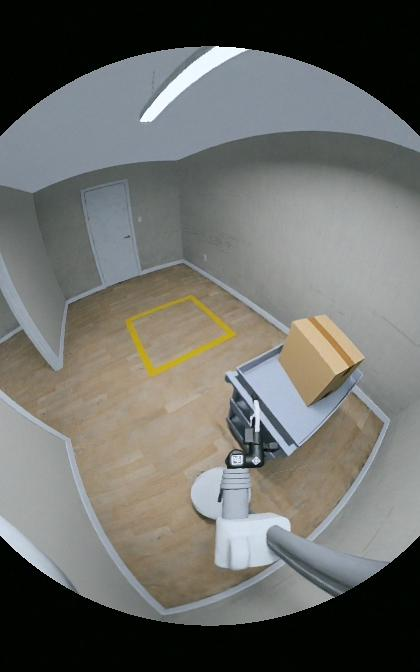

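Request:
move:
  r2: {"base":{"rotate_rad":-0.65}}
  blocking: false
  cameras: []

Request:
wait:
  seconds: 4
  cameras: ["r2_head_camera","r2_head_left_camera"]

Scene clock: 1337.97 s.
move: r2 moving
r1: as last shown
r1.turned_by_imu: -0.001
r1.lidar_m: 4.10 0.25 0.25 - 0.25 0.30 3.64 1.12 1.39 2.76 3.17 5.08
r1.motor_effort: lift_m=+15(15) arm_m=+4(4) wheel_0=-1(1) wheel_1=+0(1) wheel_2=-1(2)
r1.servo_current: wrist_yaw_rad=46(59) wrist_pitch_rad=52(52) wrist_roll_rad=52(65) gripper_m=39(52)
r1.contact_limits: translate_m 1
r1.wrist_depth_mm: - - - - - - - / - - - - - - - / - - - - - - - / - - - - - - - / - - - - - - - / 1229 1255 1118 199 1205 1182 1182 / 854 820 180 183 162 809 866
r2.base_odometry: x=-6.018 y=-0.187 heading=-2.374
r2.turned_by_wheels: -0.248
r2.turned_by_imu: -0.235
r2.base_tilt: forward=-0.7 right=+0.0
r2.lidar_m: 0.41 3.11 2.57 1.30 1.06 1.06 1.05 0.84 0.83 0.94 0.34 0.32
r2.base_status: rotate_rad moving
r2.joint_positions: lift_m=+0.686 arm_m=+0.000 wrist_yaw_rad=+0.024 wrist_pitch_rad=+0.003 wrist_roll_rad=+1.569 gripper_m=-0.029
r2.joint_status: not commanded
r2.measured_speeds: translate_m=-0.002 strafe_m=-0.001 rotate_rad=-0.975 lift_m=+0.000 arm_m=-0.001 wrist_yaw_rad=+0.028 wrist_pitch_rad=+0.000 wrist_roll_rad=+0.000
r2.motor_effort: lift_m=+17(17) arm_m=-3(5) wheel_0=+26(27) wheel_1=+15(15) wheel_2=+19(19)
r2.servo_current: wrist_yaw_rad=150(150) wrist_pitch_rad=39(46) wrist_roll_rad=46(59) gripper_m=85(91)
r2.hand_pose: x=+0.4613 y=-0.0804 z=+0.8633 quat_wxyz=(+0.708, +0.706, +0.010, +0.007) (m; r2's base frame)
r2.wrist_depth_mm: - 325 325 - - 116 - / - 373 379 - - - - / - 455 459 - 145 - - / - - - - 169 1397 496 / - - - - 203 1499 459 / - - 188 118 179 1576 1182 / - - 181 - 334 1499 1042
pictures: none
No camera images: "cameras" was empty.

Scene clock: 1339.00 s.
earlier move: r2 done
r1.base_odometry: x=-1.665 y=-0.522 heading=-2.185
r1.turned_by_wheels: +0.000
r1.turned_by_imu: +0.000
r1.base_tilt: forward=-1.6 right=+1.3
r1.lidar_m: 4.12 0.26 0.25 - 0.25 0.31 3.64 1.13 1.40 2.76 3.18 5.10
r1.base_status: not commanded
r1.joint_positions: lift_m=+0.150 arm_m=+0.000 wrist_yaw_rad=+0.303 wrist_pitch_rad=+0.006 wrist_roll_rad=+0.000 gripper_m=-0.020
r1.joint_status: not commanded
r1.measured_speeds: all 0
r1.motor_effort: lift_m=+15(15) arm_m=+4(4) wheel_0=+0(1) wheel_1=+0(1) wheel_2=-2(2)
r1.servo_current: wrist_yaw_rad=33(65) wrist_pitch_rad=46(59) wrist_roll_rad=52(65) gripper_m=46(52)
r1.contact_limits: translate_m 1
r1.hand_pose: x=+0.4722 y=+0.0025 z=+0.3267 quat_wxyz=(+0.989, +0.000, +0.003, +0.151) (m; r1's base frame)
r1.wrist_depth_mm: - - - - - - - / - - - - - - - / - - - - - - - / - - - - - - - / - - - - - - - / 1229 1229 1118 200 1205 1205 1182 / 866 831 180 183 161 809 854
r2.base_odometry: x=-6.019 y=-0.188 heading=-2.776
r2.turned_by_wheels: -0.402
r2.turned_by_imu: -0.401
r2.base_tilt: forward=-0.7 right=+0.1
r2.lidar_m: 0.39 0.43 3.70 2.31 1.25 1.07 1.06 0.97 0.85 0.85 0.99 0.43
r2.base_status: done
r2.joint_positions: lift_m=+0.686 arm_m=+0.000 wrist_yaw_rad=-0.002 wrist_pitch_rad=+0.003 wrist_roll_rad=+1.569 gripper_m=-0.029
r2.joint_status: not commanded
r2.measured_speeds: all 0
r2.motor_effort: lift_m=+17(17) arm_m=+4(7) wheel_0=+3(30) wheel_1=-2(16) wheel_2=+5(19)
r2.servo_current: wrist_yaw_rad=52(163) wrist_pitch_rad=39(46) wrist_roll_rad=39(59) gripper_m=78(91)
r2.hand_pose: x=+0.4590 y=-0.0881 z=+0.8633 quat_wxyz=(+0.708, +0.706, +0.000, -0.002) (m; r2's base frame)
r2.wrist_depth_mm: - - - 170 231 1366 1160 / - - - 171 230 668 - / - 433 433 172 230 831 - / - 445 445 231 232 - - / - 466 462 172 232 - - / - 480 184 172 177 - - / - 137 - - 233 544 504
wait: 1.03 of 4 s (r2 has come to rest)
pictures: r2_head_camera, r2_head_left_camera
Images, in order (width x height): r2_head_camera 420x560, r2_head_left_camera 420x672.

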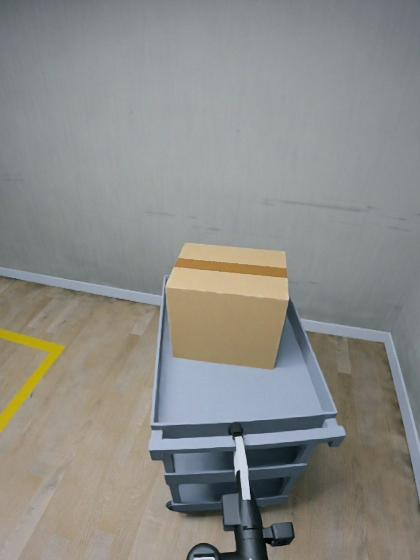

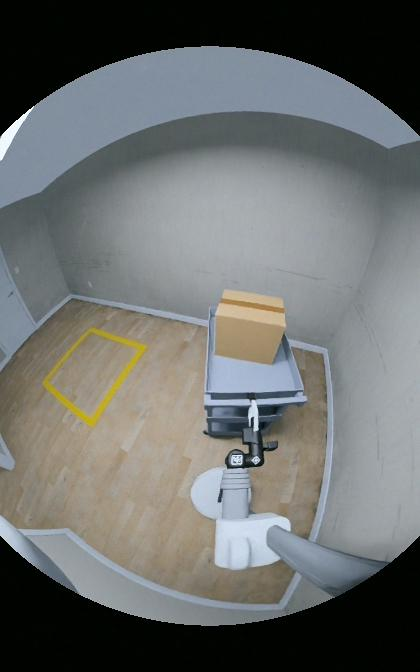

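Request:
move:
  r2: {"base":{"translate_m":-0.3}}
  blocking: false
  cameras: []

Request:
wait:
  seconds: 4
  cameras: []

Request:
move:
  r2: {"base":{"strafe_m":0.55},"contact_limits":{"strafe_m":0.7}}
  blocking: false
  cameras: []

Request:
wait:
  seconds: 5
  cameras: ["r2_head_camera","r2_head_left_camera"]

Scene clock: 1345.23 s.
move: r2 moving
r1: as last shown
r1.base_tilt: forward=-1.6 right=+1.2
r1.lidar_m: 4.13 0.25 0.25 - 0.25 0.32 3.63 1.13 1.43 2.75 3.18 5.06
r1.motor_effort: lift_m=+15(15) arm_m=+4(4) wheel_0=+0(1) wheel_1=+1(1) wheel_2=-1(2)
r1.servo_current: wrist_yaw_rad=52(65) wrist_pitch_rad=52(52) wrist_roll_rad=52(65) gripper_m=39(46)
r1.contact_limits: translate_m 1
r1.wrist_depth_mm: - - - - - - - / - - - - - - - / - - - - - - - / - - - - - - - / - - - - - - - / 1229 1229 1138 199 1205 1182 1160 / 866 842 180 183 161 809 866
r2.base_odometry: x=-5.990 y=-0.176 heading=-2.776
r2.turned_by_wheels: +0.000
r2.turned_by_imu: +0.001
r2.base_tilt: forward=-0.6 right=+0.1
r2.lidar_m: 0.37 0.40 3.74 2.30 1.18 1.02 1.04 0.97 0.81 0.84 0.99 0.43
r2.base_status: translate_m moving
r2.joint_positions: lift_m=+0.686 arm_m=+0.000 wrist_yaw_rad=+0.001 wrist_pitch_rad=+0.003 wrist_roll_rad=+1.569 gripper_m=-0.029
r2.joint_status: not commanded
r2.measured_speeds: translate_m=-0.120 strafe_m=+0.002 rotate_rad=+0.000 lift_m=+0.000 arm_m=+0.000 wrist_yaw_rad=+0.000 wrist_pitch_rad=+0.000 wrist_roll_rad=+0.000
r2.motor_effort: lift_m=+17(17) arm_m=-4(4) wheel_0=-12(12) wheel_1=-8(10) wheel_2=+19(19)
r2.servo_current: wrist_yaw_rad=46(52) wrist_pitch_rad=39(52) wrist_roll_rad=59(59) gripper_m=85(91)
r2.hand_pose: x=+0.4594 y=-0.0872 z=+0.8633 quat_wxyz=(+0.708, +0.706, +0.001, -0.001) (m; r2's base frame)
r2.wrist_depth_mm: - - - 174 234 1366 1160 / - - - 174 234 640 - / - 430 433 174 234 842 - / - 449 449 174 234 - - / - 462 466 173 234 - - / - 473 184 174 179 - - / - - - - 234 559 512
pictures: none
No camera images: "cameras" was empty.

Scene clock: 1347.20 s.
earlier move: r2 done
r1.base_odometry: x=-1.665 y=-0.522 heading=-2.185
r1.turned_by_wheels: +0.000
r1.turned_by_imu: +0.000
r1.base_tilt: forward=-1.6 right=+1.3
r1.lidar_m: 4.11 0.26 0.25 - 0.25 0.30 3.64 1.12 1.39 2.78 3.17 5.10
r1.base_status: not commanded
r1.joint_positions: lift_m=+0.150 arm_m=+0.000 wrist_yaw_rad=+0.303 wrist_pitch_rad=+0.006 wrist_roll_rad=+0.000 gripper_m=-0.020
r1.joint_status: not commanded
r1.measured_speeds: all 0
r1.motor_effort: lift_m=+15(15) arm_m=+4(4) wheel_0=-1(1) wheel_1=+1(1) wheel_2=-1(2)
r1.servo_current: wrist_yaw_rad=46(72) wrist_pitch_rad=52(52) wrist_roll_rad=59(65) gripper_m=39(52)
r1.contact_limits: translate_m 1
r1.hand_pose: x=+0.4722 y=+0.0025 z=+0.3267 quat_wxyz=(+0.989, +0.000, +0.003, +0.151) (m; r1's base frame)
r1.wrist_depth_mm: - - - - - - - / - - - - - - - / - - - - - - - / - - - - - - - / - - - - - - - / 1229 1229 1118 199 1205 1205 1160 / 891 831 180 183 161 820 854
r2.base_odometry: x=-5.739 y=-0.080 heading=-2.776
r2.turned_by_wheels: +0.000
r2.turned_by_imu: +0.000
r2.base_tilt: forward=-0.7 right=+0.1
r2.lidar_m: 0.37 0.41 3.97 2.24 0.90 0.77 0.77 0.90 0.76 0.76 0.89 0.42
r2.base_status: done
r2.joint_positions: lift_m=+0.686 arm_m=+0.000 wrist_yaw_rad=+0.001 wrist_pitch_rad=+0.003 wrist_roll_rad=+1.569 gripper_m=-0.029
r2.joint_status: not commanded
r2.measured_speeds: all 0
r2.motor_effort: lift_m=+17(17) arm_m=-4(5) wheel_0=-3(16) wheel_1=-5(11) wheel_2=+4(20)
r2.servo_current: wrist_yaw_rad=46(59) wrist_pitch_rad=39(52) wrist_roll_rad=39(59) gripper_m=85(91)
r2.hand_pose: x=+0.4594 y=-0.0872 z=+0.8633 quat_wxyz=(+0.708, +0.706, +0.001, -0.001) (m; r2's base frame)
r2.wrist_depth_mm: - - - 169 229 1576 508 / - - - 170 230 768 - / - 433 433 171 230 820 - / - 445 452 231 231 - - / - 462 466 172 232 - - / - - 184 173 178 - - / - - - - 235 1499 -
wait: 1.97 of 4 s (r2 has come to rest)
pictures: none
No camera images: "cameras" was empty.

Scene clock: 1347.70 s.
move: r2 moving
r1: as last shown
r1.lidar_m: 4.09 0.25 0.25 - 0.25 0.31 3.64 1.13 1.41 2.76 3.18 5.09
r1.motor_effort: lift_m=+15(15) arm_m=+3(4) wheel_0=-1(1) wheel_1=+0(1) wheel_2=-1(2)
r1.servo_current: wrist_yaw_rad=39(65) wrist_pitch_rad=46(52) wrist_roll_rad=33(65) gripper_m=39(46)
r1.contact_limits: translate_m 1
r1.wrist_depth_mm: - - - - - - - / - - - - - - - / - - - - - - - / - - - - - - - / - - - - - - - / 1229 1229 1138 199 1205 1205 1182 / 878 831 180 183 161 809 854
r2.base_odometry: x=-5.726 y=-0.114 heading=-2.777
r2.turned_by_wheels: -0.001
r2.turned_by_imu: -0.001
r2.base_tilt: forward=-0.7 right=+0.1
r2.lidar_m: 0.40 2.40 3.94 2.24 0.87 0.74 0.77 0.93 0.78 0.80 0.93 0.43
r2.base_status: strafe_m moving
r2.joint_positions: lift_m=+0.686 arm_m=+0.000 wrist_yaw_rad=-0.010 wrist_pitch_rad=+0.003 wrist_roll_rad=+1.569 gripper_m=-0.029
r2.joint_status: not commanded
r2.measured_speeds: translate_m=+0.001 strafe_m=+0.141 rotate_rad=-0.007 lift_m=+0.000 arm_m=+0.000 wrist_yaw_rad=-0.029 wrist_pitch_rad=+0.000 wrist_roll_rad=+0.000
r2.motor_effort: lift_m=+17(17) arm_m=-4(4) wheel_0=-17(17) wheel_1=+10(10) wheel_2=+0(3)
r2.servo_current: wrist_yaw_rad=59(59) wrist_pitch_rad=46(46) wrist_roll_rad=46(52) gripper_m=85(85)
r2.contact_limits: strafe_m 0.7
r2.hand_pose: x=+0.4585 y=-0.0902 z=+0.8633 quat_wxyz=(+0.708, +0.706, -0.002, -0.005) (m; r2's base frame)
r2.wrist_depth_mm: - - - 170 229 1576 517 / - - - 171 230 759 - / - 433 430 171 230 842 - / - 445 445 231 231 - - / - 466 462 173 232 - - / - 484 185 172 179 - - / - - - - 234 1499 492
pictures: none
No camera images: "cameras" was empty.

Scene clock: 1350.43 s.
earlier move: r2 done
r1.base_odometry: x=-1.665 y=-0.522 heading=-2.185
r1.turned_by_wheels: +0.000
r1.turned_by_imu: +0.000
r1.base_tilt: forward=-1.6 right=+1.3
r1.lidar_m: 4.12 0.25 0.25 - 0.25 0.32 3.64 1.09 1.38 2.76 3.17 5.10
r1.base_status: not commanded
r1.joint_positions: lift_m=+0.150 arm_m=+0.000 wrist_yaw_rad=+0.303 wrist_pitch_rad=+0.006 wrist_roll_rad=+0.000 gripper_m=-0.020
r1.joint_status: not commanded
r1.measured_speeds: all 0
r1.motor_effort: lift_m=+15(15) arm_m=+4(4) wheel_0=-1(1) wheel_1=+0(1) wheel_2=-1(2)
r1.servo_current: wrist_yaw_rad=33(72) wrist_pitch_rad=39(59) wrist_roll_rad=59(65) gripper_m=39(52)
r1.contact_limits: translate_m 1
r1.hand_pose: x=+0.4722 y=+0.0025 z=+0.3267 quat_wxyz=(+0.989, +0.000, +0.003, +0.151) (m; r1's base frame)
r1.wrist_depth_mm: - - - - - - - / - - - - - - - / - - - - - - - / - - - - - - - / - - - - - - - / 1229 1255 1118 199 1205 1205 1160 / 866 831 180 183 161 809 842
r2.base_odometry: x=-5.542 y=-0.594 heading=-2.776
r2.turned_by_wheels: +0.001
r2.turned_by_imu: -0.001
r2.base_tilt: forward=-0.7 right=+0.0
r2.lidar_m: 0.45 2.60 3.45 1.70 0.73 0.60 0.61 0.72 1.26 1.30 0.31 0.29
r2.base_status: done
r2.joint_positions: lift_m=+0.686 arm_m=+0.000 wrist_yaw_rad=-0.011 wrist_pitch_rad=+0.003 wrist_roll_rad=+1.569 gripper_m=-0.029
r2.joint_status: not commanded
r2.measured_speeds: all 0
r2.motor_effort: lift_m=+17(17) arm_m=-4(5) wheel_0=+1(19) wheel_1=-3(12) wheel_2=-2(4)
r2.servo_current: wrist_yaw_rad=65(78) wrist_pitch_rad=39(52) wrist_roll_rad=46(59) gripper_m=78(91)
r2.contact_limits: strafe_m 0.7
r2.hand_pose: x=+0.4584 y=-0.0906 z=+0.8633 quat_wxyz=(+0.708, +0.706, -0.003, -0.005) (m; r2's base frame)
r2.wrist_depth_mm: - - - - - - - / - - - - - - - / - - - - - - - / - - - - - - 449 / - - - - - 1464 1205 / - - - - 160 366 1138 / - - - - - 1464 1160
wait: 2.73 of 5 s (r2 has come to rest)
pictures: r2_head_camera, r2_head_left_camera
Images, in order (width x height): r2_head_camera 420x560, r2_head_left_camera 420x672.

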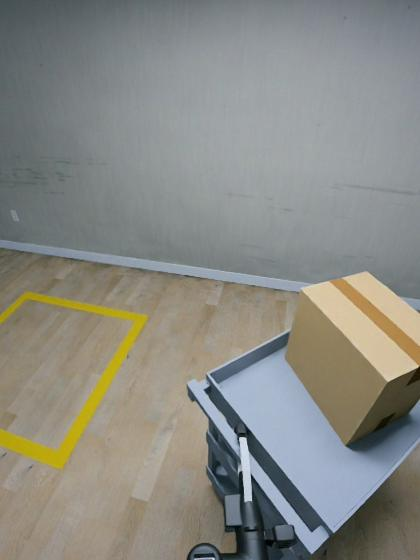

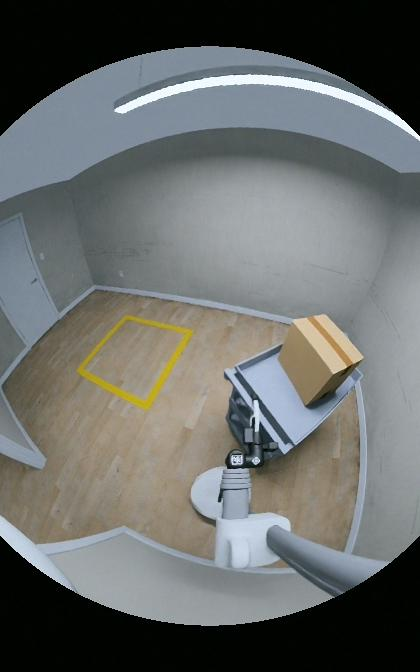

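Request:
move:
  r2: {"base":{"rotate_rad":-0.6}}
  blocking: false
  cameras: []

Request:
wait:
  seconds: 4
  cameras: []

Request:
move:
  r2: {"base":{"strafe_m":0.55},"contact_limits":{"strafe_m":0.7}}
  blocking: false
  cameras: []

Request:
wait:
  seconds: 5
  cameras: ["r2_head_camera","r2_head_left_camera"]

Scene clock: 1356.43 s.
move: r2 moving
r1: as last shown
r1.lidar_m: 4.13 0.25 0.25 - 0.25 0.32 3.62 1.14 1.37 2.76 3.19 5.07
r1.motor_effort: lift_m=+15(15) arm_m=+4(4) wheel_0=-1(1) wheel_1=+0(0) wheel_2=-1(2)
r1.servo_current: wrist_yaw_rad=46(59) wrist_pitch_rad=52(59) wrist_roll_rad=39(65) gripper_m=46(46)
r1.contact_limits: translate_m 1
r1.wrist_depth_mm: - - - - - - - / - - - - - - - / - - - - - - - / - - - - - - - / - - - - - - - / 1229 1255 1138 199 1229 1229 1160 / 866 831 180 183 161 809 866
r2.base_odometry: x=-5.542 y=-0.595 heading=-3.025
r2.turned_by_wheels: -0.249
r2.turned_by_imu: -0.237
r2.base_tilt: forward=-0.7 right=+0.0
r2.lidar_m: 0.42 2.27 3.26 2.14 1.71 0.65 0.60 0.67 0.94 1.28 1.37 0.30
r2.base_status: rotate_rad moving
r2.joint_positions: lift_m=+0.686 arm_m=+0.000 wrist_yaw_rad=+0.026 wrist_pitch_rad=+0.003 wrist_roll_rad=+1.569 gripper_m=-0.029
r2.joint_status: not commanded
r2.measured_speeds: translate_m=-0.002 strafe_m=+0.003 rotate_rad=-0.961 lift_m=+0.000 arm_m=-0.001 wrist_yaw_rad=+0.065 wrist_pitch_rad=+0.000 wrist_roll_rad=+0.000
r2.motor_effort: lift_m=+17(17) arm_m=-3(4) wheel_0=+29(29) wheel_1=+14(14) wheel_2=+19(19)
r2.servo_current: wrist_yaw_rad=176(176) wrist_pitch_rad=39(46) wrist_roll_rad=52(52) gripper_m=85(91)
r2.hand_pose: x=+0.4615 y=-0.0798 z=+0.8633 quat_wxyz=(+0.708, +0.706, +0.010, +0.008) (m; r2's base frame)
r2.wrist_depth_mm: 317 325 - - - - - / - 377 - - - 120 - / - 445 462 - - - - / - - - - - 512 492 / - - - - - 1618 462 / - - - 107 178 1576 1118 / - - 181 - 181 1618 1118
pictures: none
No camera images: "cameras" was empty.

Scene clock: 1357.40 s.
earlier move: r2 done
r1.base_odometry: x=-1.665 y=-0.522 heading=-2.185
r1.turned_by_wheels: +0.000
r1.turned_by_imu: +0.000
r1.base_tilt: forward=-1.6 right=+1.3
r1.lidar_m: 4.12 0.25 0.25 - 0.25 0.31 3.62 1.12 1.42 2.75 3.18 5.07
r1.base_status: not commanded
r1.joint_positions: lift_m=+0.150 arm_m=+0.000 wrist_yaw_rad=+0.303 wrist_pitch_rad=+0.006 wrist_roll_rad=+0.000 gripper_m=-0.020
r1.joint_status: not commanded
r1.measured_speeds: all 0
r1.motor_effort: lift_m=+15(15) arm_m=+4(4) wheel_0=-1(1) wheel_1=+0(1) wheel_2=-1(2)
r1.servo_current: wrist_yaw_rad=39(72) wrist_pitch_rad=52(59) wrist_roll_rad=52(65) gripper_m=39(46)
r1.contact_limits: translate_m 1
r1.hand_pose: x=+0.4722 y=+0.0025 z=+0.3267 quat_wxyz=(+0.989, +0.000, +0.003, +0.151) (m; r1's base frame)
r1.wrist_depth_mm: - - - - - - - / - - - - - - - / - - - - - - - / - - - - - - - / - - - - - - - / 1182 1229 1160 199 1205 1205 1229 / 878 831 180 183 161 820 854
r2.base_odometry: x=-5.542 y=-0.594 heading=+2.906
r2.turned_by_wheels: -0.352
r2.turned_by_imu: -0.361
r2.base_tilt: forward=-0.6 right=+0.1
r2.lidar_m: 0.41 0.46 2.43 3.45 1.74 0.76 0.63 0.62 0.71 1.16 1.29 0.41
r2.base_status: done
r2.joint_positions: lift_m=+0.686 arm_m=+0.000 wrist_yaw_rad=-0.007 wrist_pitch_rad=+0.003 wrist_roll_rad=+1.569 gripper_m=-0.029
r2.joint_status: not commanded
r2.measured_speeds: all 0
r2.motor_effort: lift_m=+17(17) arm_m=+4(8) wheel_0=-2(32) wheel_1=-3(16) wheel_2=-2(19)
r2.servo_current: wrist_yaw_rad=59(189) wrist_pitch_rad=39(46) wrist_roll_rad=46(59) gripper_m=85(91)
r2.hand_pose: x=+0.4586 y=-0.0896 z=+0.8633 quat_wxyz=(+0.708, +0.706, -0.002, -0.004) (m; r2's base frame)
r2.wrist_depth_mm: - - - 153 209 1397 - / - - 512 156 214 759 - / - 424 421 161 220 - - / - 455 445 163 224 - - / - 480 473 168 229 - - / - 500 185 171 179 - - / - 137 - - - 535 496
wait: 0.97 of 4 s (r2 has come to rest)
pictures: none
No camera images: "cameras" was empty.

Scene clock: 1357.90 s.
move: r2 moving
r1: as last shown
r1.lidar_m: 4.09 0.25 0.25 - 0.25 0.32 3.65 1.11 1.40 2.75 3.22 5.10
r1.servo_current: wrist_yaw_rad=52(65) wrist_pitch_rad=52(59) wrist_roll_rad=39(52) gripper_m=46(52)
r1.contact_limits: translate_m 1
r1.wrist_depth_mm: - - - - - - - / - - - - - - - / - - - - - - - / - - - - - - - / - - - - - - - / 1205 1229 1118 199 1205 1229 1160 / 878 842 180 183 161 831 854
r2.base_odometry: x=-5.551 y=-0.629 heading=+2.906
r2.turned_by_wheels: +0.000
r2.turned_by_imu: -0.001
r2.base_tilt: forward=-0.6 right=+0.1
r2.lidar_m: 0.40 0.47 2.42 3.43 1.69 0.78 0.62 0.62 0.73 1.20 1.31 0.40
r2.base_status: strafe_m moving
r2.joint_positions: lift_m=+0.686 arm_m=+0.000 wrist_yaw_rad=-0.007 wrist_pitch_rad=+0.003 wrist_roll_rad=+1.569 gripper_m=-0.029
r2.joint_status: not commanded
r2.measured_speeds: translate_m=-0.001 strafe_m=+0.140 rotate_rad=+0.007 lift_m=+0.000 arm_m=+0.000 wrist_yaw_rad=+0.000 wrist_pitch_rad=+0.000 wrist_roll_rad=+0.000
r2.motor_effort: lift_m=+17(17) arm_m=+4(4) wheel_0=-14(18) wheel_1=+10(11) wheel_2=+0(1)
r2.servo_current: wrist_yaw_rad=65(65) wrist_pitch_rad=46(46) wrist_roll_rad=59(59) gripper_m=85(91)
r2.contact_limits: strafe_m 0.7
r2.hand_pose: x=+0.4586 y=-0.0896 z=+0.8633 quat_wxyz=(+0.708, +0.706, -0.002, -0.004) (m; r2's base frame)
r2.wrist_depth_mm: - - - 150 206 1397 - / - 442 430 154 211 759 - / - 424 421 158 217 - - / - 455 445 163 224 - - / - 492 477 168 229 - - / - 504 184 171 178 - - / - - - - - 1537 488
pictures: none
No camera images: "cameras" was empty.

Scene clock: 1360.57 s.
earlier move: r2 done
r1.base_odometry: x=-1.665 y=-0.522 heading=-2.185
r1.turned_by_wheels: +0.000
r1.turned_by_imu: +0.000
r1.base_tilt: forward=-1.6 right=+1.2
r1.lidar_m: 4.14 0.25 0.25 - 0.25 0.31 1.55 1.11 1.40 2.76 3.16 5.09
r1.base_status: not commanded
r1.joint_positions: lift_m=+0.150 arm_m=+0.000 wrist_yaw_rad=+0.303 wrist_pitch_rad=+0.006 wrist_roll_rad=+0.000 gripper_m=-0.020
r1.joint_status: not commanded
r1.measured_speeds: all 0
r1.motor_effort: lift_m=+15(15) arm_m=+4(4) wheel_0=-1(1) wheel_1=+0(1) wheel_2=-1(2)
r1.servo_current: wrist_yaw_rad=52(72) wrist_pitch_rad=52(59) wrist_roll_rad=52(72) gripper_m=39(52)
r1.contact_limits: translate_m 1
r1.hand_pose: x=+0.4722 y=+0.0025 z=+0.3267 quat_wxyz=(+0.989, +0.000, +0.003, +0.151) (m; r1's base frame)
r1.wrist_depth_mm: - - - - - - - / - - - - - - - / - - - - - - - / - - - - - - - / - - - - - - - / 1229 1255 1138 199 1182 1205 1182 / 891 842 180 184 161 798 854
r2.base_odometry: x=-5.671 y=-1.129 heading=+2.905
r2.turned_by_wheels: -0.001
r2.turned_by_imu: -0.005
r2.base_tilt: forward=-0.7 right=+0.1
r2.lidar_m: 0.45 1.98 2.26 2.91 1.86 1.37 0.87 0.79 0.90 1.45 0.33 0.29
r2.base_status: done
r2.joint_positions: lift_m=+0.686 arm_m=+0.000 wrist_yaw_rad=-0.025 wrist_pitch_rad=+0.003 wrist_roll_rad=+1.569 gripper_m=-0.029
r2.joint_status: not commanded
r2.measured_speeds: all 0
r2.on_its_own: wrist_yaw_rad is at rest, and its servo_current (143 mA) is outside its rest range (0 to 104 mA)
r2.motor_effort: lift_m=+17(17) arm_m=+4(5) wheel_0=-5(22) wheel_1=-3(11) wheel_2=-8(10)
r2.servo_current: wrist_yaw_rad=143(163) wrist_pitch_rad=46(46) wrist_roll_rad=33(65) gripper_m=78(91)
r2.contact_limits: strafe_m 0.7
r2.hand_pose: x=+0.4570 y=-0.0945 z=+0.8633 quat_wxyz=(+0.708, +0.706, -0.008, -0.010) (m; r2's base frame)
r2.wrist_depth_mm: - - - - - - - / - - - - - - - / - - - - - - - / - - - - - - 459 / - - - - - 1537 1182 / - - 181 - 159 387 1118 / - - - - - 1397 1182
wait: 2.67 of 5 s (r2 has come to rest)
pictures: r2_head_camera, r2_head_left_camera
Images, in order (width x height): r2_head_camera 420x560, r2_head_left_camera 420x672.

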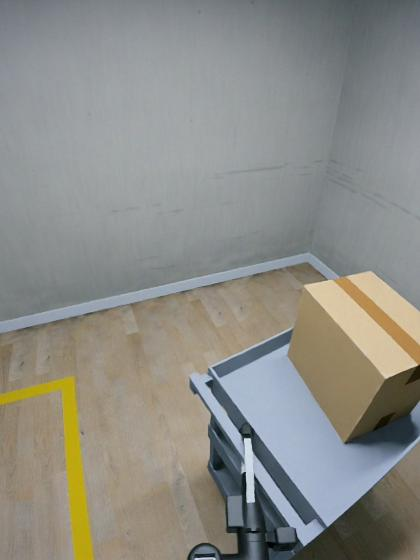

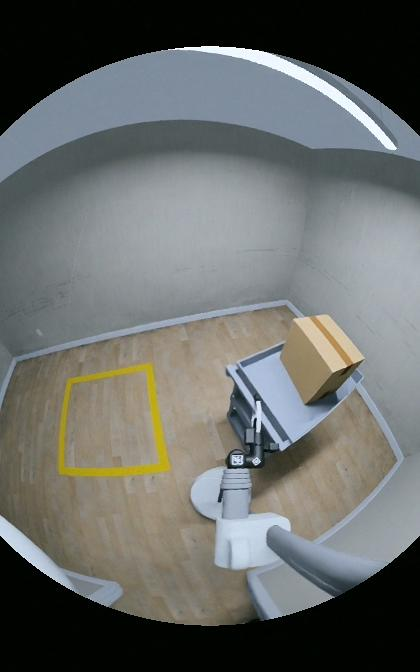

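Request:
move:
  r2: {"base":{"rotate_rad":-0.65}}
  blocking: false
  cameras: []

Request:
wait:
  seconds: 4
  cameras: ["r2_head_camera","r2_head_left_camera"]

Scene clock: 1367.27 s.
move: r2 moving
r1: as last shown
r1.base_tilt: forward=-1.6 right=+1.3
r1.lidar_m: 4.11 0.25 0.25 - 0.25 0.30 1.54 1.12 1.39 2.76 3.16 5.10
r1.motor_effort: lift_m=+15(15) arm_m=+4(4) wheel_0=-1(1) wheel_1=+0(0) wheel_2=-1(2)
r1.servo_current: wrist_yaw_rad=59(65) wrist_pitch_rad=46(52) wrist_roll_rad=46(59) gripper_m=39(46)
r1.contact_limits: translate_m 1
r1.wrist_depth_mm: - - - - - - - / - - - - - - - / - - - - - - - / - - - - - - - / - - - - - - - / 1205 1229 1118 199 1205 1182 1182 / 891 831 180 183 161 820 854
r2.base_odometry: x=-5.671 y=-1.129 heading=+2.657
r2.turned_by_wheels: -0.248
r2.turned_by_imu: -0.238
r2.base_tilt: forward=-0.7 right=+0.0
r2.lidar_m: 0.41 1.99 2.06 2.72 2.90 1.34 - 0.76 0.82 1.10 1.81 0.33
r2.base_status: rotate_rad moving
r2.joint_positions: lift_m=+0.686 arm_m=+0.000 wrist_yaw_rad=+0.021 wrist_pitch_rad=+0.003 wrist_roll_rad=+1.569 gripper_m=-0.029
r2.joint_status: not commanded
r2.measured_speeds: translate_m=-0.001 strafe_m=+0.001 rotate_rad=-0.964 lift_m=+0.000 arm_m=+0.000 wrist_yaw_rad=+0.097 wrist_pitch_rad=+0.000 wrist_roll_rad=+0.000
r2.motor_effort: lift_m=+17(17) arm_m=+4(4) wheel_0=+21(21) wheel_1=+13(13) wheel_2=+19(19)
r2.servo_current: wrist_yaw_rad=104(156) wrist_pitch_rad=46(46) wrist_roll_rad=59(59) gripper_m=91(91)
r2.hand_pose: x=+0.4610 y=-0.0814 z=+0.8633 quat_wxyz=(+0.708, +0.706, +0.008, +0.006) (m; r2's base frame)
r2.wrist_depth_mm: 312 324 - - - - - / - 382 - - - - - / - - - - - - - / - - - - - 521 508 / - - - - - 1618 466 / - - 182 - 169 1499 427 / - - - - - 125 1182
pictures: none
No camera images: "cameras" was empty.

Scene clock: 1368.33 s.
earlier move: r2 done
r1.base_odometry: x=-1.665 y=-0.522 heading=-2.185
r1.turned_by_wheels: +0.000
r1.turned_by_imu: +0.000
r1.base_tilt: forward=-1.6 right=+1.3
r1.lidar_m: 4.14 0.26 0.25 - 0.25 0.30 1.53 1.13 1.40 2.76 3.16 5.08
r1.base_status: not commanded
r1.joint_positions: lift_m=+0.150 arm_m=+0.000 wrist_yaw_rad=+0.303 wrist_pitch_rad=+0.006 wrist_roll_rad=+0.000 gripper_m=-0.020
r1.joint_status: not commanded
r1.measured_speeds: all 0
r1.motor_effort: lift_m=+15(15) arm_m=+4(4) wheel_0=-1(1) wheel_1=+1(1) wheel_2=-1(2)
r1.servo_current: wrist_yaw_rad=59(65) wrist_pitch_rad=46(52) wrist_roll_rad=46(65) gripper_m=46(52)
r1.contact_limits: translate_m 1
r1.hand_pose: x=+0.4722 y=+0.0025 z=+0.3267 quat_wxyz=(+0.989, +0.000, +0.003, +0.151) (m; r1's base frame)
r1.wrist_depth_mm: - - - - - - - / - - - - - - - / - - - - - - - / - - - - - - - / - - - - - - - / 1205 1229 1138 200 1229 1205 1160 / 878 842 180 183 161 820 854
r2.base_odometry: x=-5.671 y=-1.129 heading=+2.255
r2.turned_by_wheels: -0.402
r2.turned_by_imu: -0.419
r2.base_tilt: forward=-0.7 right=+0.1
r2.lidar_m: 0.39 0.40 1.99 2.11 2.97 2.83 1.34 1.60 0.79 0.87 1.25 0.41
r2.base_status: done
r2.joint_positions: lift_m=+0.686 arm_m=+0.000 wrist_yaw_rad=-0.003 wrist_pitch_rad=+0.003 wrist_roll_rad=+1.569 gripper_m=-0.029
r2.joint_status: not commanded
r2.measured_speeds: all 0
r2.motor_effort: lift_m=+17(17) arm_m=+5(8) wheel_0=+0(30) wheel_1=+0(16) wheel_2=-1(19)
r2.servo_current: wrist_yaw_rad=46(163) wrist_pitch_rad=46(52) wrist_roll_rad=39(59) gripper_m=85(91)
r2.hand_pose: x=+0.4590 y=-0.0883 z=+0.8633 quat_wxyz=(+0.708, +0.707, +0.000, -0.002) (m; r2's base frame)
r2.wrist_depth_mm: - - - 163 221 1397 1205 / - - - 164 224 1366 - / - 424 436 167 226 - - / - 436 439 169 228 - - / - 466 459 170 230 842 - / - - 185 172 178 - - / - - 508 - 235 1499 -
wait: 1.07 of 4 s (r2 has come to rest)
pictures: r2_head_camera, r2_head_left_camera
Images, in order (width x height): r2_head_camera 420x560, r2_head_left_camera 420x672.

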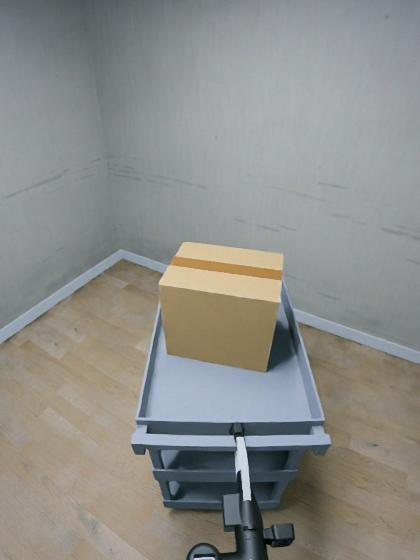

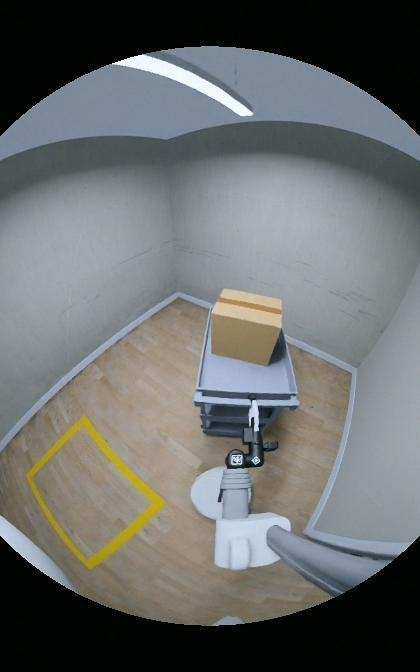

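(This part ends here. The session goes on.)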